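# Pour the ball into the middle arm's gutter

## Task

Get the ball out of the gutter it starts in and into the gutter belonging to the middle arm (arm2), then leave that gutter resting on its rest bar with the ball still inside. The box must not be moved, raised, rotated or tilted beyond a slight amount, or the task fails. Pouring from one gutter into another is allowed. A gutter holds the ball only while its open end is above the other end; if its handle is held vertical, the ball rolls out.

## Robot and tools

Setup: three i2rt Big YAM arms, arm1, arm2 and arm3. arm2 is the middle one. Each ends in a five-finger right hand. All positions are in one scene frame, in metres, with the origin on the floor and +z up. Feet (base_link): arm1 at (-1.708, 0.537, 0.904), arm2 at (-0.010, 0.044, 0.934), arm3 at (1.720, 0.452, 0.951). Each foot looks along its own +x. Reach is about 1.07 m from the joint1 axis.

Hand frame: the hand point sits 0.045 m ahead of the palm. Its +z runs along straight fingers, +y points out of the palm, and +x runs across the palm away from the thumb. Straight fingertips are 0.06 to 0.07 m beyond the point. A bracket on the little-finger side of the wrist can strike objects. The wrist camera is on that side and looks toward the hand point.

move: sends one action. Arguments arm1, arm2, arm3 (each optional, one object per arm) and cameras.
- joints: absolute targets by name. Arm joints in radians: joint1_rad -2.879..2.879 (turns about the foot, positive counter-clockwise from above), joint2_rad 0..3.141 (shoulder), joint3_rad 0..3.019 (elbow), joint4_rad -1.692..1.57 (hand pitch, positive lifts fingers), joint5_rad -1.57..1.57 (sideways, positive to the arm's right), joint6_rad -2.094..2.094 (roll, positive clockwise seen from behind). Hand keys on a -1..1 scale: hand_little, hand_ring, hand_middle, hand_index, hand_thumb_bend (+1 open/straight, -1 curled), hand_thumb_turn (+1 beside palm, -1 in front of palm); hand_force_limit (stop force, about 0 N at -1 to 10 N at +1, 15 N for thumb motors); hand_speed (-0.96..1; near zero at -1, full speed from +0.48).
- target: an absolute hand pose, 7 numbers [x, y, z, qw, qx, qy, qz], scene frame, metres, same layout as the printed hand line. The hand travels in a straight line from hand_target toward it. With target, joints may only contain the hand_ keys, otherwise the call is refused.
- speed: top speed of the target path, 0.002 to 4.3 m/s, default 0.25; rotation capped at twice that in rad/s.
- min_time_s: 0.1 to 8 s, a lower bound on how long that arm's joint motions take.
- cameras: list of arm1_cam_wrist, arm2_cam_wrist, arm3_cam_wrist, cam_end_1, cam_end_2, cam_gap_1, cam_gap_2, cam_side, cam_top, or all; [] gives none. An unknown name invalidates the call. A move with no arm parts just reports all states and images.
All parts start together. Target paths of one action finish together, never after 10 s; no action exceeds 15 s. Each control step clips the path pose to within 100 mm and 20 degrees of the measured hand. Paths ignore obstacles and other arms; hands lag, drift and may overshoot, especially with a straight arm. Under joints each joint moves at its own rate, so the hand may sweep wide.

wait: seconds 0 to 10, plus cameras as in move. Commands nothing new.
zoom_image: camera name and region [x0, y0, x1, y1] in pixels of that camera's latest image (896x504, origin top-left), at most 504 by 504. Only cameras in the newest images can be zoomed.
show_instructions: no arguments; shows the reference page(s).
finished_scene: optional scene = 1. Ends the scene permanently; the goal must hold without the robots.

Reading results: "move" names arms that received motion; "as last shown" marks an arm without a command, its statuses reading "not commanded". "pictures" gives image order. hand is the measured hand pose (may be off at long reach); hand_target is the pose the drives currently hold. A hand counts as done within 1 cm and 2 degrees. off_target: at rest short of target, maybe still pushing. time_out: a joint could not finish; on_its_own shows the target it keeps pushing to. "joint command not followed" or "pose unreachable" means a safety check held the arm back; a motion ending this way reads not_followed. hand_stopped_by gives six words for little, ring, middle, index, thumb_bend, thumb_turn: moving, target, force, stalled or fault. The *_load_n values are fingertip forces in N, positive when pushed open; a lost grip shows as a drop to about 0. Joint velocities in rad/s; "within noise" means the arm is still. Joint torques follow joint order; numbers 3 and 4 wrap at ±28 N m. MOTOR HOT appears at 85 °C; at 100 °C an OVER-TEMPERATURE FAULT drops that arm for 30 to 60 s, after which keys reading limit_stop_at_motor_heat need resending.

Fingers: a finger motor only moves when its target changes by 0.002 or more, and locks on reaching it or hitting hand_force_limit. To tighten, raise the limit and send a more closed target. For a soft grip close with hand_speed at -0.94 or below. Start values: force limit 0, hand_speed -0.8.

Cautions: if a move or wait is refused or a stop hits it, later motion calls in the same reply are skipped. Robots pressing hard on each other, or a hand closing on another robot's fingers, fails the scene. Do not bump the box, knock anything out of the work area, drop or fling the ball, or push hard on fixed things. Loose objects may get brief random pushes. Stretched or overloaded arms heat up, even while idle.

Each tool is called in YAML: its name, and indented under it one key for each argument.

Reference images:

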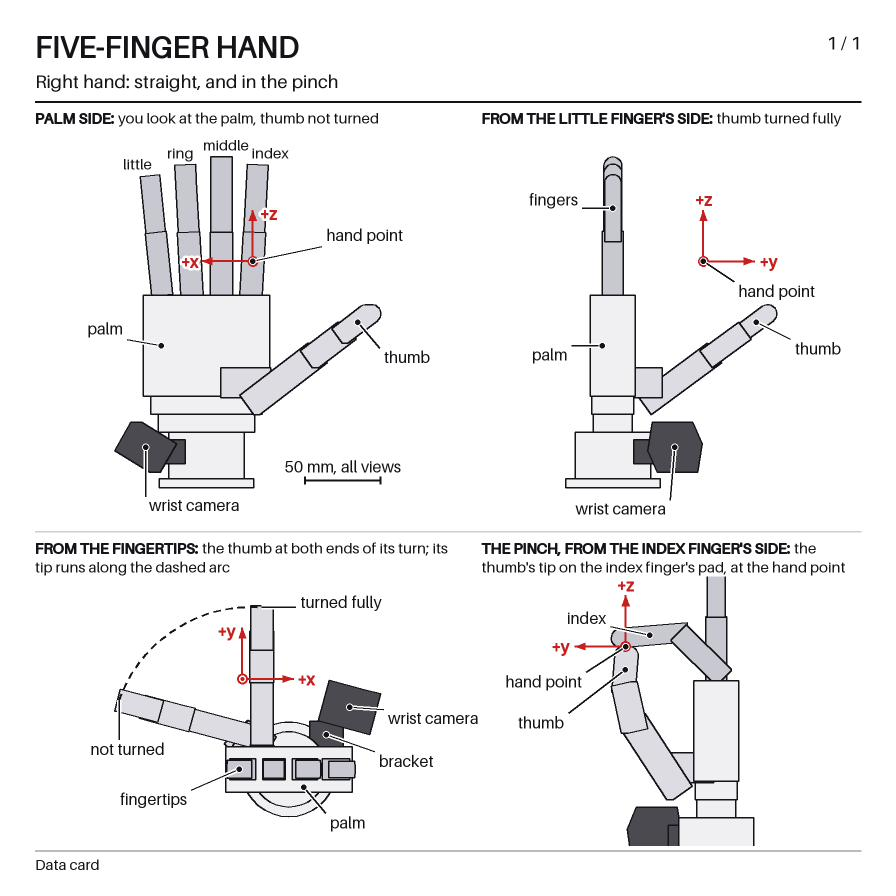

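## Session

move:

Scene clock: 0.00 s.
Joint torques (N m): no reading
Motor temperatures (°C): arm1=[27 32 29 34 28 28] | arm2=[32 33 30 25 30 29] | arm3=[38 28 25 32 30 28]
Heat: arm1: hottest joint4_rad 34 °C; arm2: hottest joint2_rad 33 °C; arm3: hottest joint1_rad 38 °C.
Joint velocities: within noise
arm1.joint_positions: joint1_rad=+0.726 joint2_rad=+0.638 joint3_rad=+1.380 joint4_rad=-1.245 joint5_rad=+0.031 joint6_rad=-1.196 hand_little=+1.000 hand_ring=+1.000 hand_middle=+1.000 hand_index=+1.000 hand_thumb_turn=+1.000 hand_thumb_bend=+1.000 hand_force_limit=+0.000 hand_speed=-0.800
arm1.joint_status: not commanded
arm1.hand_stopped_by: target,target,target,target,target,target
arm1.little_load_n: 0.0
arm1.ring_load_n: 0.0
arm1.middle_load_n: 0.0
arm1.index_load_n: 0.0
arm1.thumb_bend_load_n: 0.0
arm1.thumb_turn_load_n: 0.0
arm1.hand: x=-1.4670 y=+0.6026 z=+1.4013 quat_wxyz=(-0.203, +0.858, +0.036, +0.471) (m; scene frame)
arm1.hand_target: x=-1.4674 y=+0.6023 z=+1.4134 quat_wxyz=(-0.208, +0.850, +0.036, +0.482) (m; scene frame)
arm1.hand_status: not commanded
arm2.joint_positions: joint1_rad=+0.659 joint2_rad=+0.637 joint3_rad=+1.550 joint4_rad=-1.538 joint5_rad=-0.154 joint6_rad=-1.326 hand_little=+1.000 hand_ring=+1.000 hand_middle=+1.000 hand_index=+1.000 hand_thumb_turn=+1.000 hand_thumb_bend=+1.000 hand_force_limit=+0.000 hand_speed=-0.800
arm2.joint_status: not commanded
arm2.hand_stopped_by: target,target,target,target,target,target
arm2.little_load_n: 0.0
arm2.ring_load_n: 0.0
arm2.middle_load_n: 0.0
arm2.index_load_n: 0.0
arm2.thumb_bend_load_n: 0.0
arm2.thumb_turn_load_n: 0.0
arm2.hand: x=+0.0898 y=-0.1149 z=+1.4505 quat_wxyz=(+0.083, +0.764, -0.452, +0.452) (m; scene frame)
arm2.hand_target: x=+0.0894 y=-0.1144 z=+1.4599 quat_wxyz=(+0.087, +0.760, -0.448, +0.462) (m; scene frame)
arm2.hand_status: not commanded
arm3.joint_positions: joint1_rad=+0.242 joint2_rad=+0.635 joint3_rad=+1.359 joint4_rad=-1.149 joint5_rad=-0.046 joint6_rad=-1.300 hand_little=+1.000 hand_ring=+1.000 hand_middle=+1.000 hand_index=+1.000 hand_thumb_turn=+1.000 hand_thumb_bend=+1.000 hand_force_limit=+0.000 hand_speed=-0.800
arm3.joint_status: not commanded
arm3.hand_stopped_by: target,target,target,target,target,target
arm3.little_load_n: 0.0
arm3.ring_load_n: 0.0
arm3.middle_load_n: 0.0
arm3.index_load_n: 0.0
arm3.thumb_bend_load_n: 0.0
arm3.thumb_turn_load_n: 0.0
arm3.hand: x=+1.4583 y=+0.3654 z=+1.4599 quat_wxyz=(+0.501, +0.088, -0.837, +0.201) (m; scene frame)
arm3.hand_target: x=+1.4594 y=+0.3657 z=+1.4708 quat_wxyz=(+0.510, +0.088, -0.831, +0.204) (m; scene frame)
arm3.hand_status: not commanded
pictures: arm1_cam_wrist, arm2_cam_wrist, arm3_cam_wrist, cam_end_1, cam_end_2, cam_gap_1, cam_gap_2, cam_side, cam_top

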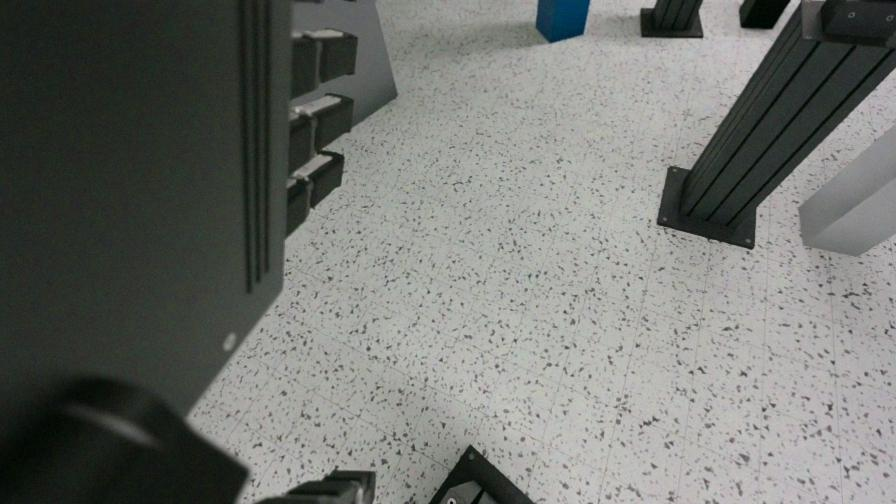

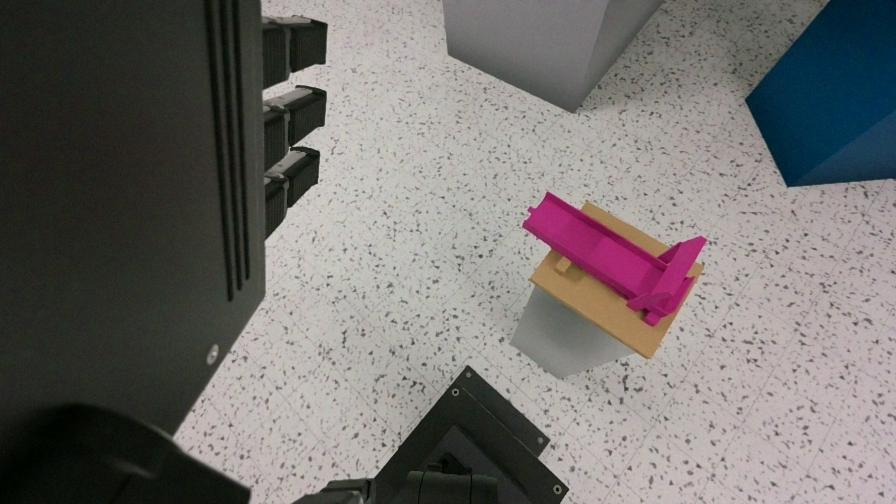

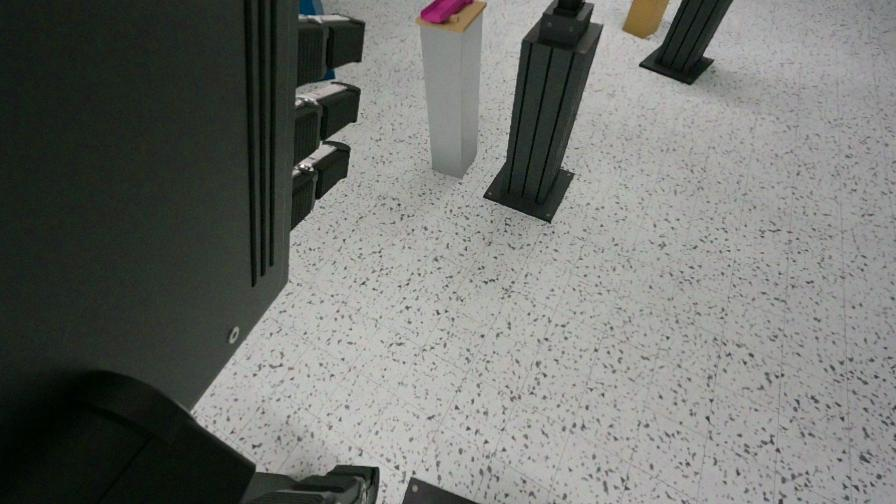

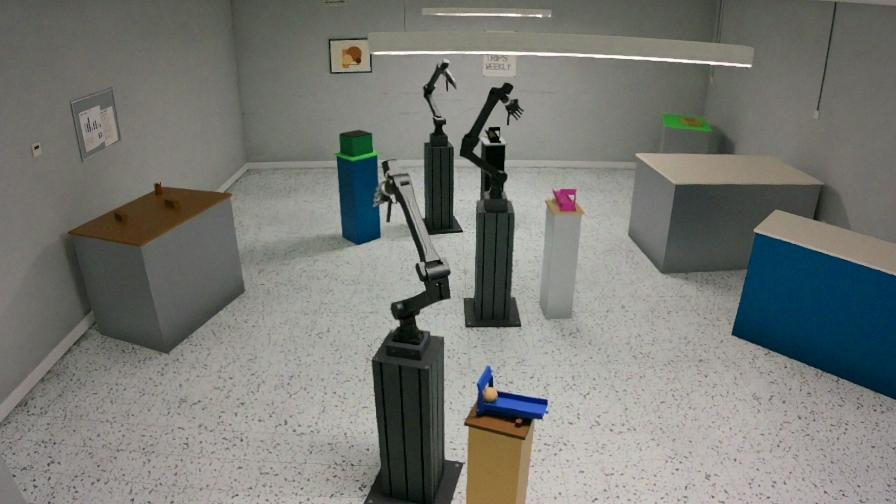

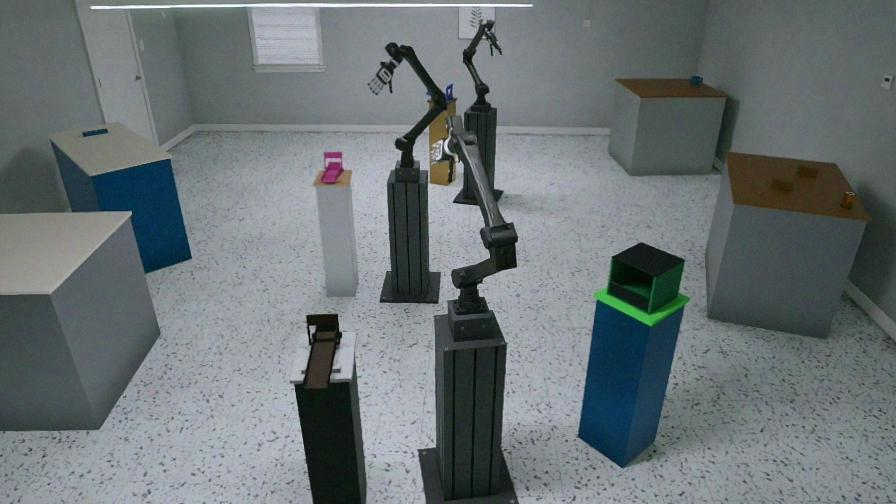

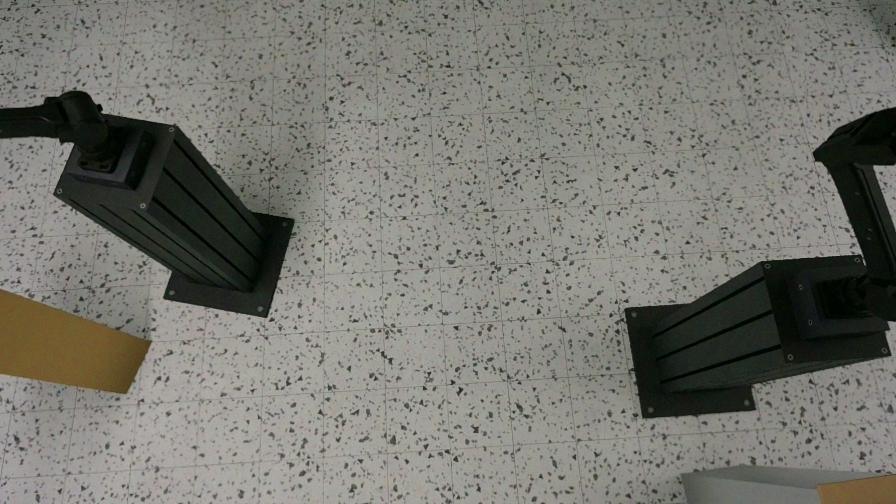

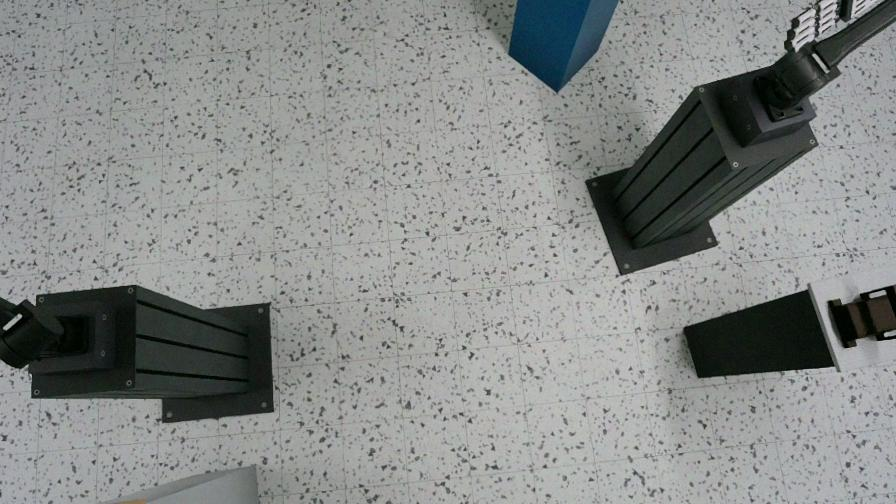

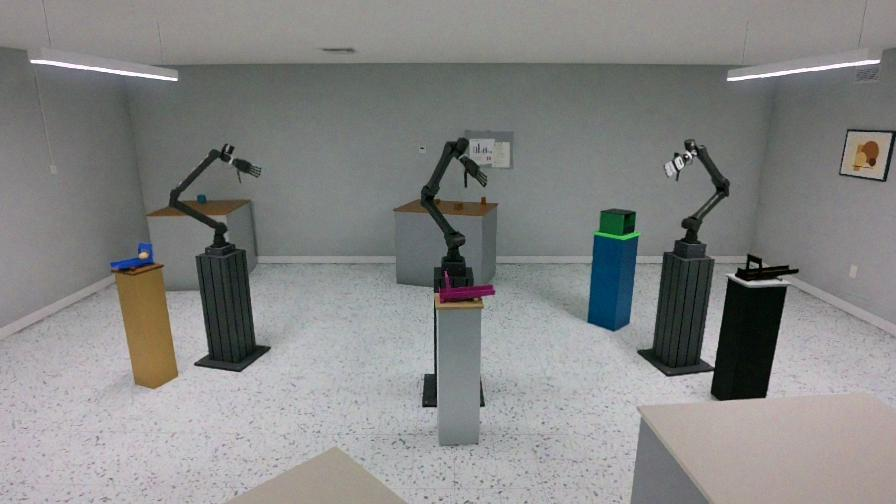

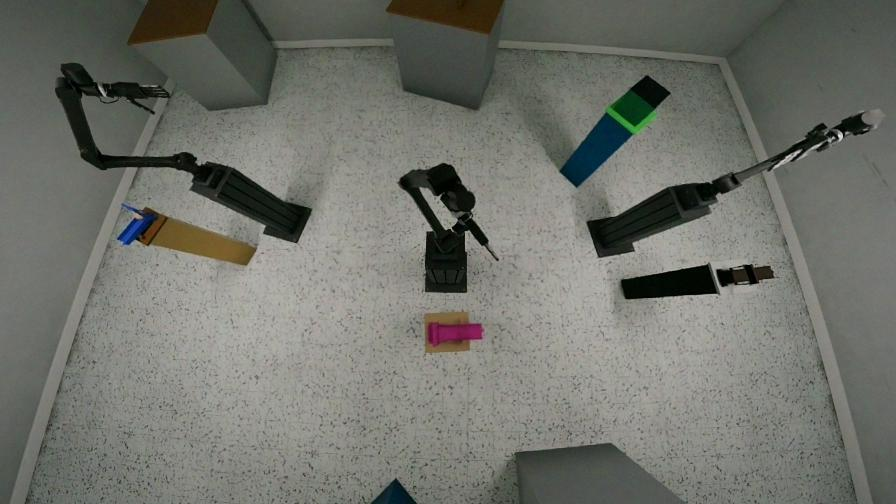

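zoom_image:
  camera: "cam_end_1"
  region: [440, 340, 600, 460]

zoom_image:
  camera: "cam_side"
  region: [400, 260, 540, 340]

zoom_image:
  camera: "cam_side"
  region: [90, 220, 200, 290]

zoom_image:
  camera: "cam_side"
  region: [700, 230, 820, 310]

zoom_image:
  camera: "cam_end_2"
  region: [270, 290, 400, 400]

zoom_image:
  camera: "cam_end_2"
  region: [560, 220, 720, 350]

zoom_image:
  camera: "arm2_cam_wrist"
  region: [500, 170, 740, 390]

zoom_image:
  camera: "cam_top"
  region: [100, 180, 280, 280]

zoom_image:
  camera: "cam_top"
  region: [400, 290, 500, 370]

Scaled by 3.150.

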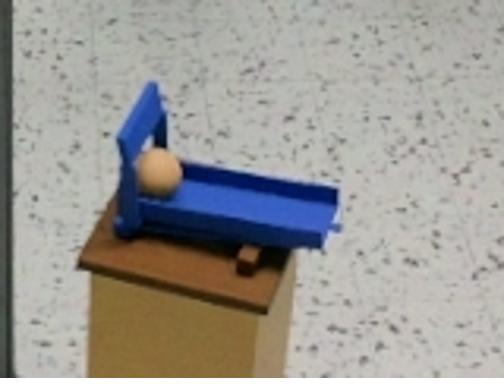

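Scaled by 3.600.

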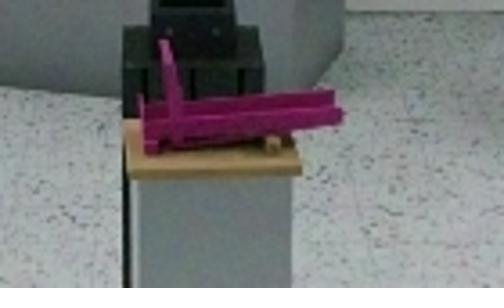

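Scaled by 4.582.

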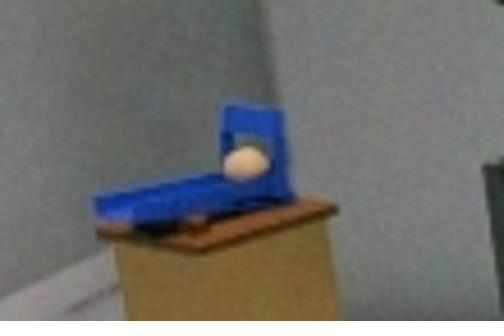

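Scaled by 4.200.

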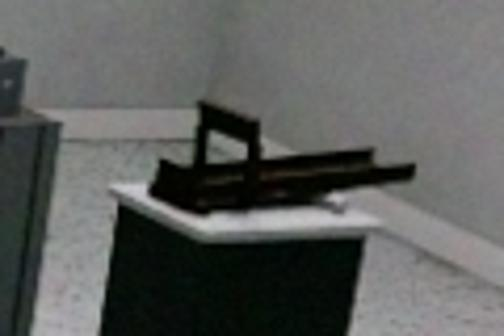

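Scaled by 3.877.

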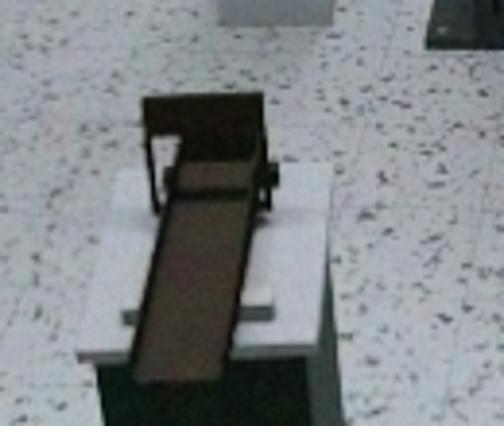

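Scaled by 3.150.

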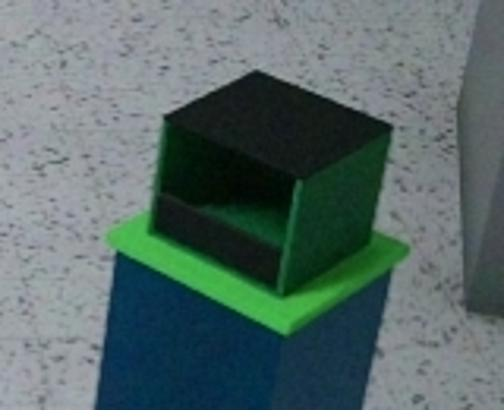

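Scaled by 2.100.

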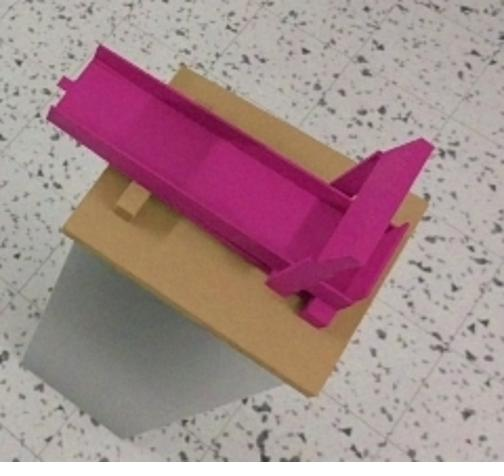

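Scaled by 2.800.

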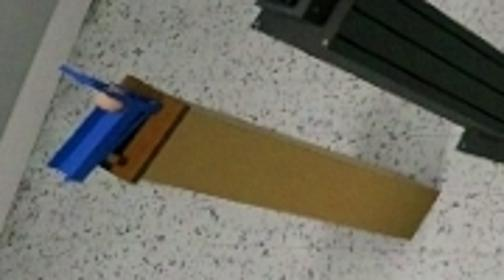

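Scaled by 5.040.

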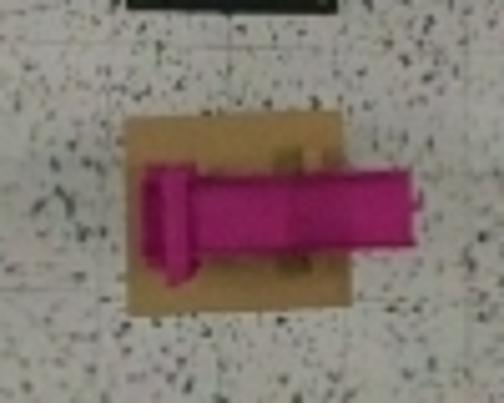

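move:
  arm1: {"joints": {"joint1_rad": -2.29, "joint6_rad": -0.965}, "min_time_s": 4}
  arm2: {"target": [-0.02, -0.42, 1.22, 0, 0.7071, -0.7071, 0], "speed": 0.25}
  cameras: ["arm1_cam_wrist", "arm2_cam_wrist"]

Scene clock: 203.17 s.
Joint torques (N m): arm1=[-0.85 1.38 8.24 2.67 0 -0.03] | arm2=[-1.32 -12.16 12.15 -0.8 0.12 0.19] | arm3=[0.85 1.38 8.4 2.14 0.04 -0.05]
Motor temperatures (°C): arm1=[26 31 35 33 27 27] | arm2=[31 33 35 25 29 28] | arm3=[36 28 31 31 28 28]
Heat: arm1: hottest joint3_rad 35 °C; arm2: hottest joint3_rad 35 °C; arm3: hottest joint1_rad 36 °C.
move: arm1 done; arm2 off_target
Joint velocities: within noise
arm1.joint_positions: joint1_rad=-2.276 joint2_rad=+0.638 joint3_rad=+1.380 joint4_rad=-1.245 joint5_rad=+0.031 joint6_rad=-0.973 hand_little=+1.000 hand_ring=+1.000 hand_middle=+1.000 hand_index=+1.000 hand_thumb_turn=+1.000 hand_thumb_bend=+1.000 hand_force_limit=+0.000 hand_speed=-0.800
arm1.joint_status: all done
arm1.hand_stopped_by: target,target,target,target,target,target
arm1.little_load_n: 0.0
arm1.ring_load_n: 0.0
arm1.middle_load_n: 0.0
arm1.index_load_n: 0.0
arm1.thumb_bend_load_n: 0.0
arm1.thumb_turn_load_n: 0.0
arm1.hand: x=-1.9331 y=+0.4217 z=+1.3890 quat_wxyz=(+0.422, +0.004, -0.863, +0.276)
arm1.hand_target: x=-1.9342 y=+0.4243 z=+1.4008 quat_wxyz=(+0.433, -0.006, -0.856, +0.282)
arm1.hand_status: not commanded
arm2.joint_positions: joint1_rad=+0.099 joint2_rad=+1.645 joint3_rad=+1.706 joint4_rad=-1.670 joint5_rad=-0.001 joint6_rad=-1.480 hand_little=+1.000 hand_ring=+1.000 hand_middle=+1.000 hand_index=+1.000 hand_thumb_turn=+1.000 hand_thumb_bend=+1.000 hand_force_limit=+0.000 hand_speed=-0.800
arm2.joint_status: not commanded
arm2.hand_stopped_by: target,target,target,target,target,target
arm2.little_load_n: 0.0
arm2.ring_load_n: 0.0
arm2.middle_load_n: 0.0
arm2.index_load_n: 0.0
arm2.thumb_bend_load_n: -0.5
arm2.thumb_turn_load_n: 0.0
arm2.hand: x=-0.0185 y=-0.4114 z=+1.1947 quat_wxyz=(-0.011, +0.713, -0.701, -0.014)
arm2.hand_target: x=-0.0202 y=-0.4187 z=+1.2194 quat_wxyz=(+0.008, +0.707, -0.707, +0.007)
arm2.hand_status: off_target (0.027 m and 2.3 deg from the pose sent, 0.398 m and 61.3 deg at the start; a joint's target at an end of its range on 57 of 122 steps)
arm3: as last shown
arm1_cam_wrist: T_world_to_cam=[[-0.41744, 0.86297, -0.28464, -0.77255], [0.84275, 0.2505, -0.47647, 2.18769], [-0.33988, -0.43878, -0.83184, 0.79394]] pos_world=[-1.89632, 0.46704, 1.4829]
arm2_cam_wrist: T_world_to_cam=[[-0.97039, -0.23955, 0.03103, -0.15205], [-0.18697, 0.82623, 0.5314, -0.29875], [-0.15293, 0.50986, -0.84655, 1.33481]] pos_world=[0.00073, -0.47015, 1.29346]

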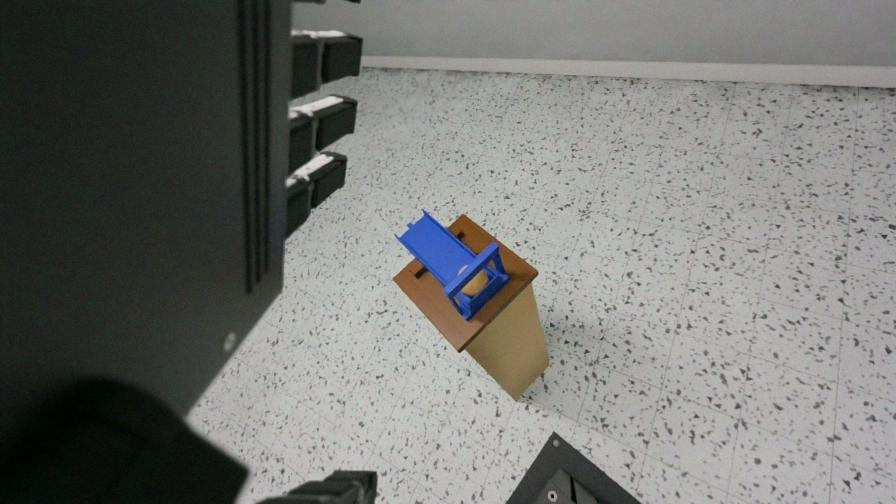

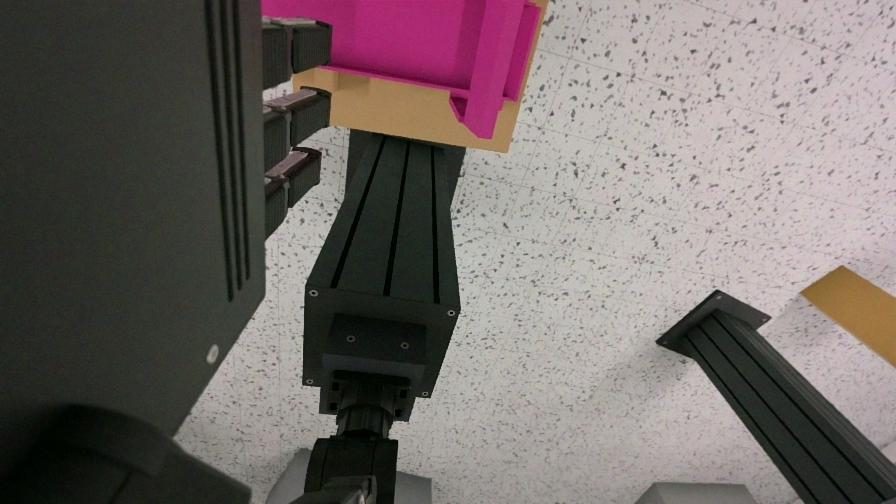

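zoom_image:
  camera: "arm1_cam_wrist"
  region: [380, 200, 550, 330]

zoom_image:
  camera: "arm2_cam_wrist"
  region: [260, 0, 560, 170]

Scaled by 2.965.

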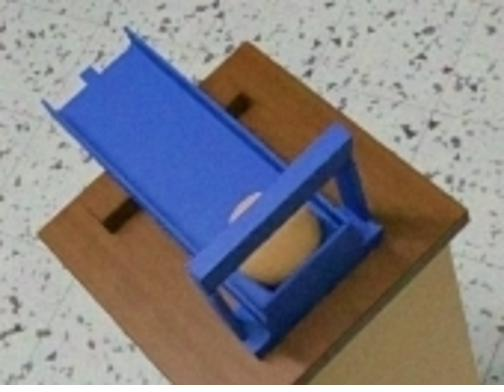

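Scaled by 1.680.

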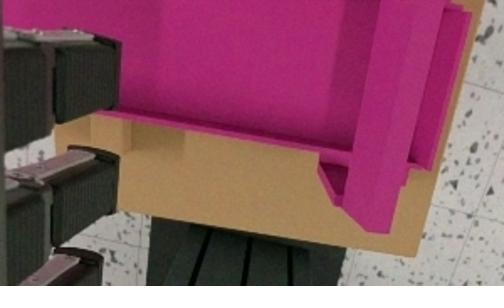

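move:
  arm1: {"target": [-2.15, 0.298, 1.22, 0, 0.2045, 0.9789, 0], "speed": 0.25}
  arm2: {"target": [0.0, -0.54, 1.2, 0, 0.7071, -0.7071, 0], "speed": 0.25}
  cameras: ["arm1_cam_wrist", "arm2_cam_wrist"]

Scene clock: 277.97 s.
Joint torques (N m): arm1=[-1.38 -12.4 11.32 0.16 -0.05 0.04] | arm2=[-0.21 -14.1 12.51 -0.64 0.12 0.19] | arm3=[0.73 0.85 8.43 2.11 0.03 -0.05]
Motor temperatures (°C): arm1=[26 31 36 32 27 27] | arm2=[31 34 42 25 29 28] | arm3=[36 28 32 30 28 28]
Heat: arm1: hottest joint3_rad 36 °C; arm2: hottest joint3_rad 42 °C; arm3: hottest joint1_rad 36 °C.
move: arm1 off_target; arm2 off_target
Joint velocities: within noise
arm1.joint_positions: joint1_rad=-2.364 joint2_rad=+1.758 joint3_rad=+1.977 joint4_rad=-1.694 joint5_rad=+0.001 joint6_rad=-0.653 hand_little=+1.000 hand_ring=+1.000 hand_middle=+1.000 hand_index=+1.000 hand_thumb_turn=+1.000 hand_thumb_bend=+1.000 hand_force_limit=+0.000 hand_speed=-0.800
arm1.joint_status: not commanded
arm1.hand_stopped_by: target,target,target,target,target,target
arm1.little_load_n: 0.0
arm1.ring_load_n: 0.0
arm1.middle_load_n: 0.0
arm1.index_load_n: 0.0
arm1.thumb_bend_load_n: 0.0
arm1.thumb_turn_load_n: 0.0
arm1.hand: x=-2.1397 y=+0.2958 z=+1.1982 quat_wxyz=(+0.034, -0.191, -0.981, +0.026)
arm1.hand_target: x=-2.1487 y=+0.2986 z=+1.2190 quat_wxyz=(+0.052, -0.202, -0.977, +0.043)
arm1.hand_status: off_target (0.024 m and 5.1 deg from the pose sent, 0.301 m and 64.7 deg at the start; a joint's target at an end of its range on 33 of 93 steps)
arm2.joint_positions: joint1_rad=+0.102 joint2_rad=+1.927 joint3_rad=+2.071 joint4_rad=-1.670 joint5_rad=+0.006 joint6_rad=-1.472 hand_little=+1.000 hand_ring=+1.000 hand_middle=+1.000 hand_index=+1.000 hand_thumb_turn=+1.000 hand_thumb_bend=+1.000 hand_force_limit=+0.000 hand_speed=-0.800
arm2.joint_status: not commanded
arm2.hand_stopped_by: target,target,target,target,target,target
arm2.little_load_n: 0.0
arm2.ring_load_n: 0.0
arm2.middle_load_n: 0.0
arm2.index_load_n: 0.0
arm2.thumb_bend_load_n: 0.0
arm2.thumb_turn_load_n: 0.5
arm2.hand: x=-0.0053 y=-0.5295 z=+1.1827 quat_wxyz=(+0.018, +0.711, -0.703, +0.016)
arm2.hand_target: x=-0.0002 y=-0.5388 z=+1.1993 quat_wxyz=(+0.031, +0.709, -0.704, +0.031)
arm2.hand_status: off_target (0.021 m and 2.9 deg from the pose sent, 0.130 m and 2.3 deg at the start; a joint's target at an end of its range on 88 of 93 steps)
arm3: as last shown
arm3.index_load_n: -0.5
arm1_cam_wrist: T_world_to_cam=[[0.12037, 0.98982, -0.07594, 0.05867], [0.89744, -0.07579, 0.43458, 1.42438], [0.4244, -0.12046, -0.89743, 2.12954]] pos_world=[-2.18914, 0.30641, 1.29654]
arm2_cam_wrist: T_world_to_cam=[[-0.97171, -0.23105, 0.04889, -0.18385], [-0.18344, 0.8688, 0.45993, -0.08521], [-0.14874, 0.43795, -0.88661, 1.39629]] pos_world=[0.01341, -0.57996, 1.28614]

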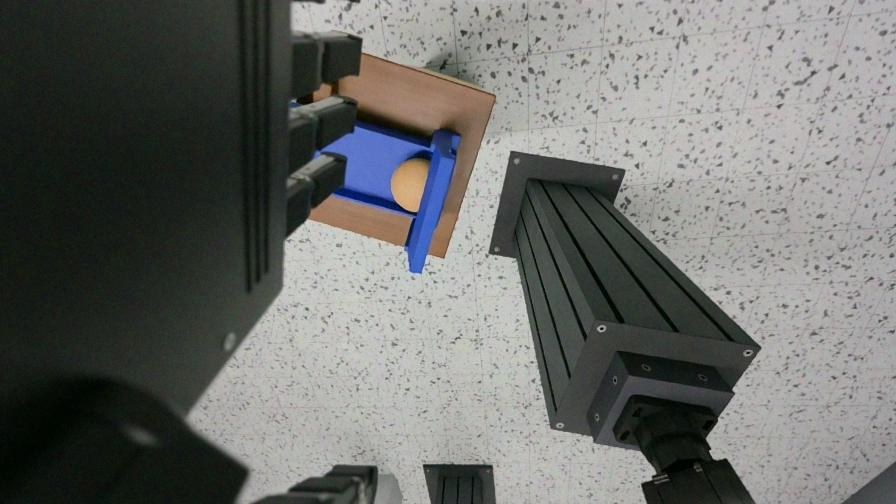

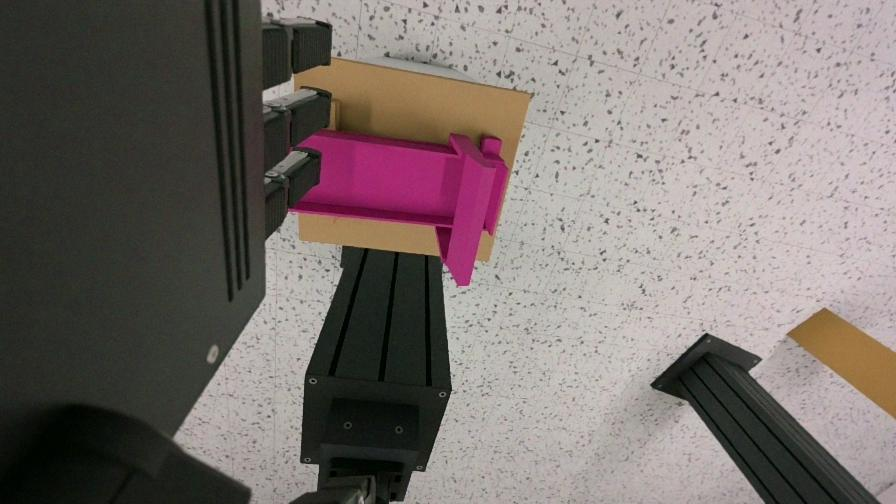

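zoom_image:
  camera: "arm1_cam_wrist"
  region: [290, 90, 500, 290]

zoom_image:
  camera: "arm2_cam_wrist"
  region: [340, 90, 550, 300]

Scaled by 2.400.

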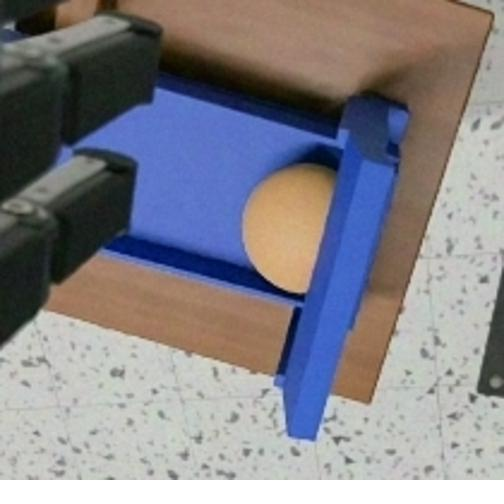

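Scaled by 2.400.

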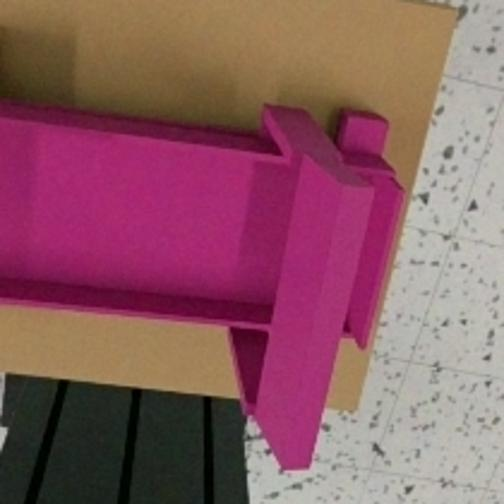

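zoom_image:
  camera: "arm1_cam_wrist"
  region: [400, 110, 480, 190]

move:
  cameras: ["cam_end_2", "cam_side", "cam_end_1"]

zoom_image:
  camera: "cam_end_2"
  region: [295, 300, 365, 370]

zoom_image:
  camera: "cam_end_2"
  region: [300, 140, 370, 190]

zoom_image:
  camera: "cam_side"
  region: [430, 260, 500, 310]

Scaled by 6.300.

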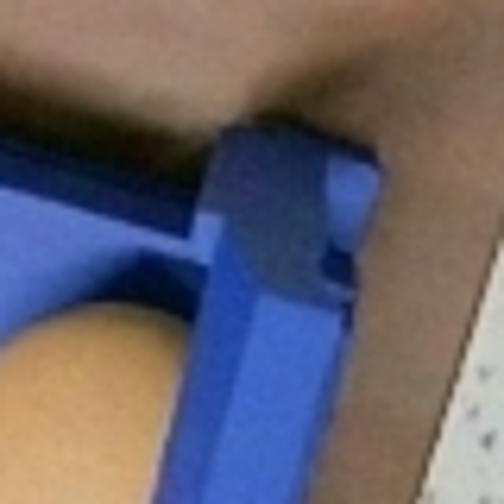

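Scene clock: 481.97 s.
Joint torques (N m): arm1=[-2.49 -13.39 11.3 0.24 -0.06 0] | arm2=[-0.15 -14.1 12.48 -0.62 0.13 0.19] | arm3=[0.62 1.79 8.43 2.04 0.05 -0.07]
Motor temperatures (°C): arm1=[26 35 51 30 27 27] | arm2=[30 36 44 24 28 27] | arm3=[34 28 33 29 27 28]
Heat: arm1: hottest joint3_rad 51 °C; arm2: hottest joint3_rad 44 °C; arm3: hottest joint1_rad 34 °C.
Joint velocities: within noise
arm1.joint_positions: joint1_rad=-2.364 joint2_rad=+1.758 joint3_rad=+1.977 joint4_rad=-1.694 joint5_rad=+0.001 joint6_rad=-0.653 hand_little=+1.000 hand_ring=+1.000 hand_middle=+1.000 hand_index=+1.000 hand_thumb_turn=+1.000 hand_thumb_bend=+1.000 hand_force_limit=+0.000 hand_speed=-0.800
arm1.joint_status: not commanded
arm1.hand_stopped_by: target,target,target,target,target,target
arm1.little_load_n: 0.0
arm1.ring_load_n: 0.0
arm1.middle_load_n: 0.0
arm1.index_load_n: 0.0
arm1.thumb_bend_load_n: 0.0
arm1.thumb_turn_load_n: 0.0
arm1.hand: x=-2.1397 y=+0.2958 z=+1.1982 quat_wxyz=(+0.034, -0.191, -0.981, +0.026) (m; scene frame)
arm1.hand_target: x=-2.1487 y=+0.2986 z=+1.2190 quat_wxyz=(+0.052, -0.203, -0.977, +0.043) (m; scene frame)
arm1.hand_status: off_target (0.024 m and 5.1 deg from the pose sent, 0.301 m and 64.7 deg at the start; a joint's target at an end of its range on 33 of 93 steps)
arm2.joint_positions: joint1_rad=+0.102 joint2_rad=+1.927 joint3_rad=+2.071 joint4_rad=-1.670 joint5_rad=+0.006 joint6_rad=-1.472 hand_little=+1.000 hand_ring=+1.000 hand_middle=+1.000 hand_index=+1.000 hand_thumb_turn=+1.000 hand_thumb_bend=+1.000 hand_force_limit=+0.000 hand_speed=-0.800
arm2.joint_status: not commanded
arm2.hand_stopped_by: target,target,target,target,target,target
arm2.little_load_n: 0.0
arm2.ring_load_n: 0.0
arm2.middle_load_n: 0.0
arm2.index_load_n: -0.5
arm2.thumb_bend_load_n: 0.0
arm2.thumb_turn_load_n: 0.0
arm2.hand: x=-0.0053 y=-0.5295 z=+1.1827 quat_wxyz=(+0.018, +0.711, -0.703, +0.016) (m; scene frame)
arm2.hand_target: x=-0.0002 y=-0.5388 z=+1.1993 quat_wxyz=(+0.031, +0.709, -0.704, +0.031) (m; scene frame)
arm2.hand_status: off_target (0.021 m and 2.9 deg from the pose sent, 0.130 m and 2.3 deg at the start; a joint's target at an end of its range on 88 of 93 steps)
arm3.joint_positions: joint1_rad=+0.242 joint2_rad=+0.635 joint3_rad=+1.359 joint4_rad=-1.149 joint5_rad=-0.046 joint6_rad=-1.300 hand_little=+1.000 hand_ring=+1.000 hand_middle=+1.000 hand_index=+1.000 hand_thumb_turn=+1.000 hand_thumb_bend=+1.000 hand_force_limit=+0.000 hand_speed=-0.800
arm3.joint_status: not commanded
arm3.hand_stopped_by: target,target,target,target,target,target
arm3.little_load_n: 0.0
arm3.ring_load_n: 0.0
arm3.middle_load_n: 0.0
arm3.index_load_n: 0.0
arm3.thumb_bend_load_n: 0.0
arm3.thumb_turn_load_n: 0.0
arm3.hand: x=+1.4583 y=+0.3654 z=+1.4599 quat_wxyz=(+0.501, +0.088, -0.837, +0.201) (m; scene frame)
arm3.hand_target: x=+1.4594 y=+0.3657 z=+1.4708 quat_wxyz=(+0.510, +0.088, -0.831, +0.204) (m; scene frame)
arm3.hand_status: not commanded
pictures: cam_end_1, cam_end_2, cam_side

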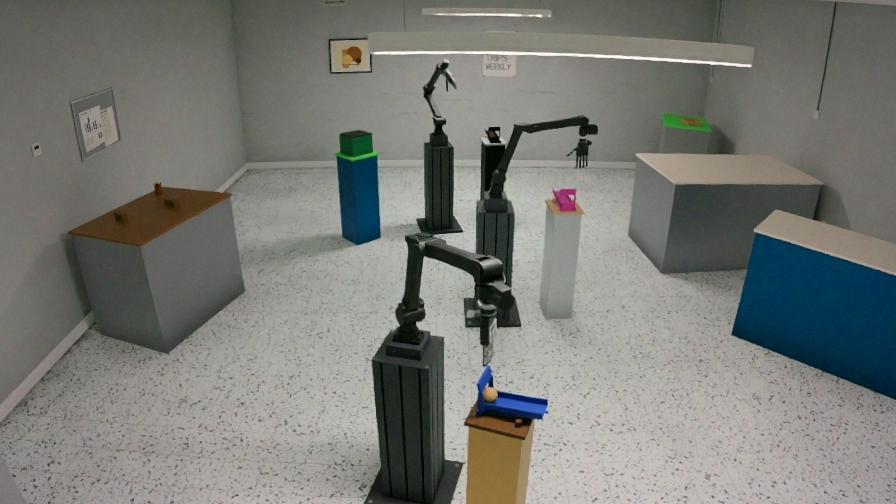

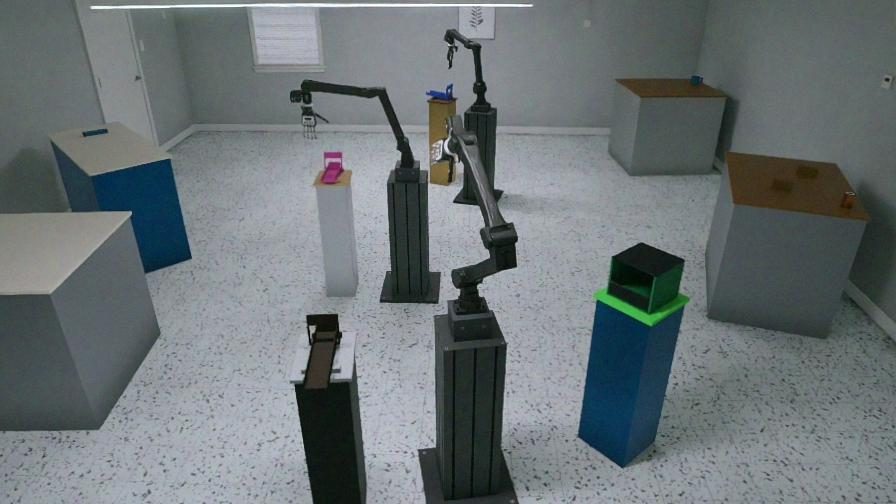

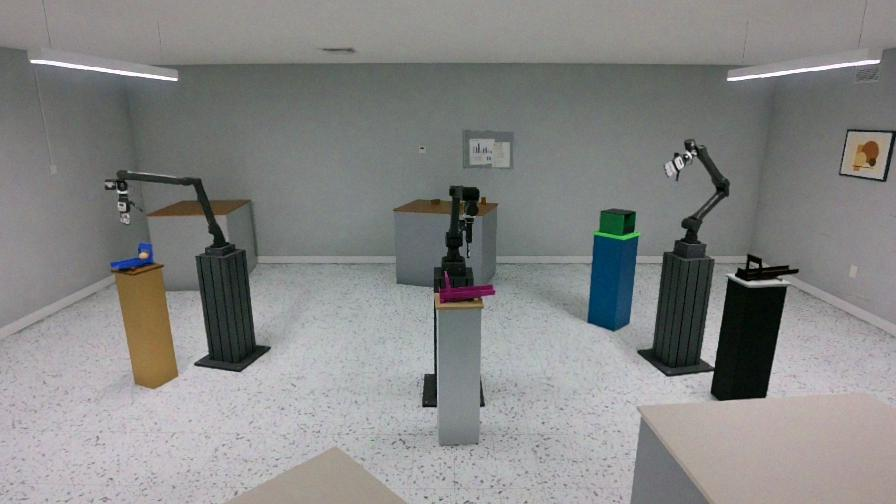

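Scaled by 7.200.

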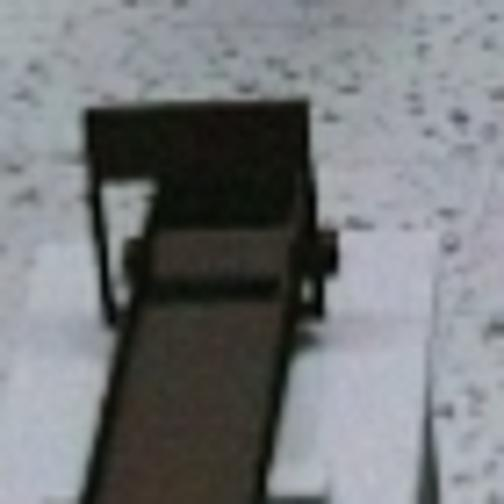

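Scaled by 7.200.

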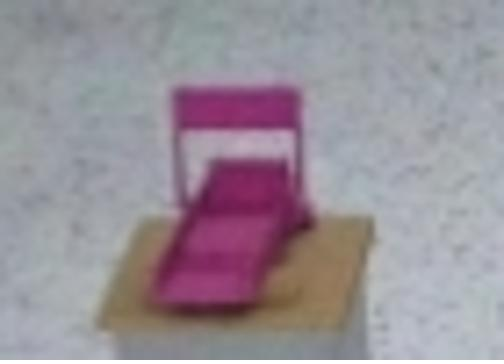

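Scaled by 7.200.

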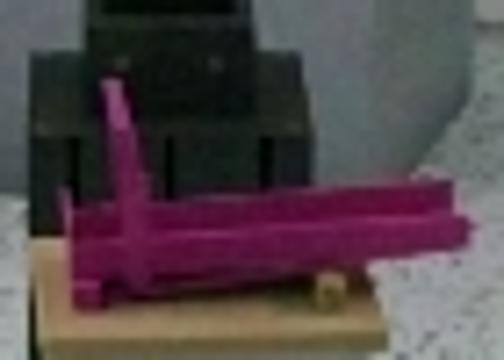

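move:
  arm1: {"target": [-2.0594, 0.2198, 1.10, -0.0138, 0.186, 0.9797, -0.0728], "speed": 0.2, "joints": {"hand_little": 0, "hand_ring": 0, "hand_middle": 0, "hand_index": 0}}
  arm2: {"target": [-0.0217, -0.4235, 1.10, -0.0535, 0.7204, -0.6896, 0.0512], "speed": 0.2, "joints": {"hand_little": 0, "hand_ring": 0, "hand_middle": 0, "hand_index": 0}}
  cameras: ["arm1_cam_wrist", "arm2_cam_wrist", "cam_side"]

Scene clock: 644.33 s.
Joint torques (N m): arm1=[-0.73 -13.68 6.84 1.58 -0.08 0.07] | arm2=[-1.32 -12.86 7.57 0.09 -0.28 -0.05] | arm3=[0.09 1.26 8.36 2.17 0.05 0.01]
Motor temperatures (°C): arm1=[26 36 52 30 27 27] | arm2=[29 36 46 24 27 27] | arm3=[33 28 34 28 26 28]
Heat: arm1: hottest joint3_rad 52 °C; arm2: hottest joint3_rad 46 °C; arm3: hottest joint3_rad 34 °C.
move: arm1 done; arm2 done
Joint velocities: within noise
arm1.joint_positions: joint1_rad=-2.200 joint2_rad=+1.673 joint3_rad=+1.585 joint4_rad=-1.372 joint5_rad=-0.073 joint6_rad=-0.492 hand_little=+0.000 hand_ring=+0.000 hand_middle=+0.000 hand_index=+0.000 hand_thumb_turn=+1.000 hand_thumb_bend=+1.000 hand_force_limit=+0.000 hand_speed=-0.800
arm1.joint_status: all done
arm1.hand_stopped_by: target,target,target,target,target,target
arm1.little_load_n: 0.0
arm1.ring_load_n: 0.0
arm1.middle_load_n: 0.0
arm1.index_load_n: 0.0
arm1.thumb_bend_load_n: 0.0
arm1.thumb_turn_load_n: 0.0
arm1.hand: x=-2.0621 y=+0.2236 z=+1.0915 quat_wxyz=(+0.004, -0.187, -0.981, +0.060)
arm1.hand_target: x=-2.0594 y=+0.2199 z=+1.1001 quat_wxyz=(+0.014, -0.186, -0.980, +0.073)
arm1.hand_status: done (0.010 m and 1.8 deg from the pose sent, 0.148 m and 5.9 deg at the start)
arm2.joint_positions: joint1_rad=+0.039 joint2_rad=+1.675 joint3_rad=+1.497 joint4_rad=-1.422 joint5_rad=-0.146 joint6_rad=-1.561 hand_little=+0.000 hand_ring=+0.000 hand_middle=+0.000 hand_index=+0.000 hand_thumb_turn=+1.000 hand_thumb_bend=+1.000 hand_force_limit=+0.000 hand_speed=-0.800
arm2.joint_status: all done
arm2.hand_stopped_by: target,target,target,target,target,target
arm2.little_load_n: 0.0
arm2.ring_load_n: 0.0
arm2.middle_load_n: 0.0
arm2.index_load_n: 0.0
arm2.thumb_bend_load_n: 0.0
arm2.thumb_turn_load_n: 0.0
arm2.hand: x=-0.0196 y=-0.4218 z=+1.0938 quat_wxyz=(-0.062, +0.717, -0.693, +0.040)
arm2.hand_target: x=-0.0217 y=-0.4234 z=+1.1000 quat_wxyz=(-0.054, +0.720, -0.690, +0.051)
arm2.hand_status: done (0.007 m and 1.6 deg from the pose sent, 0.135 m and 9.3 deg at the start)
arm3: as last shown
arm1_cam_wrist: T_world_to_cam=[[0.11383, 0.98234, -0.14847, 0.18006], [0.87772, -0.02942, 0.47827, 1.29681], [0.46546, -0.18475, -0.86557, 2.05641]] pos_world=[-2.1159, 0.2412, 1.18649]
arm2_cam_wrist: T_world_to_cam=[[-0.96074, -0.25413, -0.11132, -0.00279], [-0.27538, 0.82478, 0.49386, -0.19807], [-0.03369, 0.50512, -0.86239, 1.27233]] pos_world=[-0.01436, -0.48002, 1.19475]

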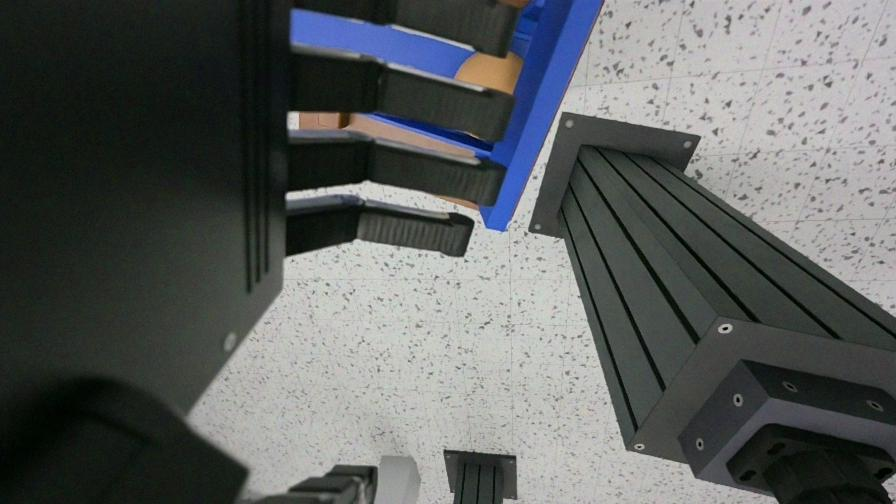

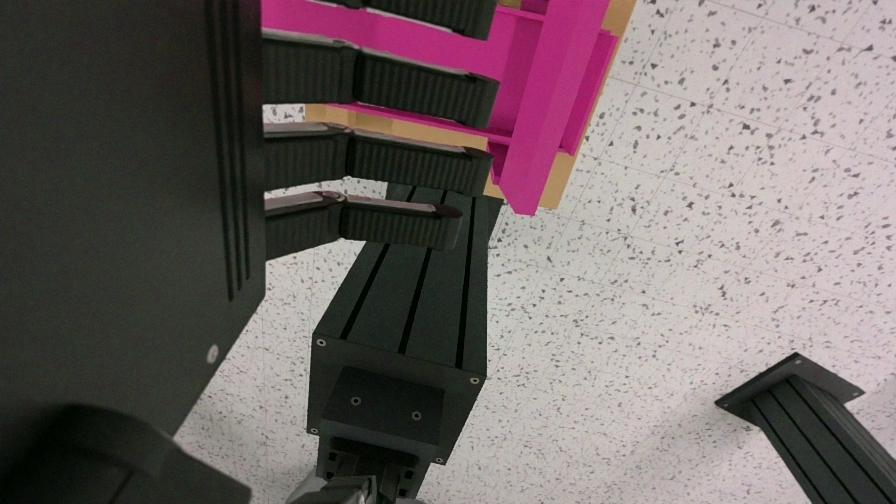

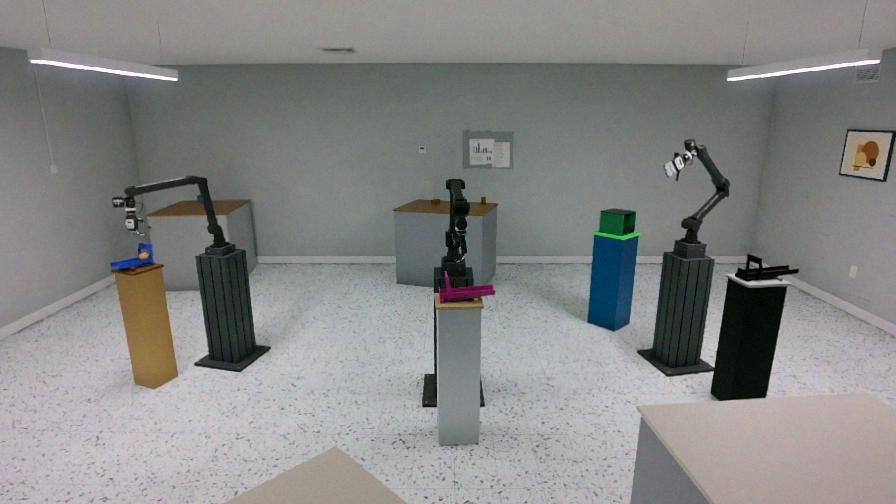

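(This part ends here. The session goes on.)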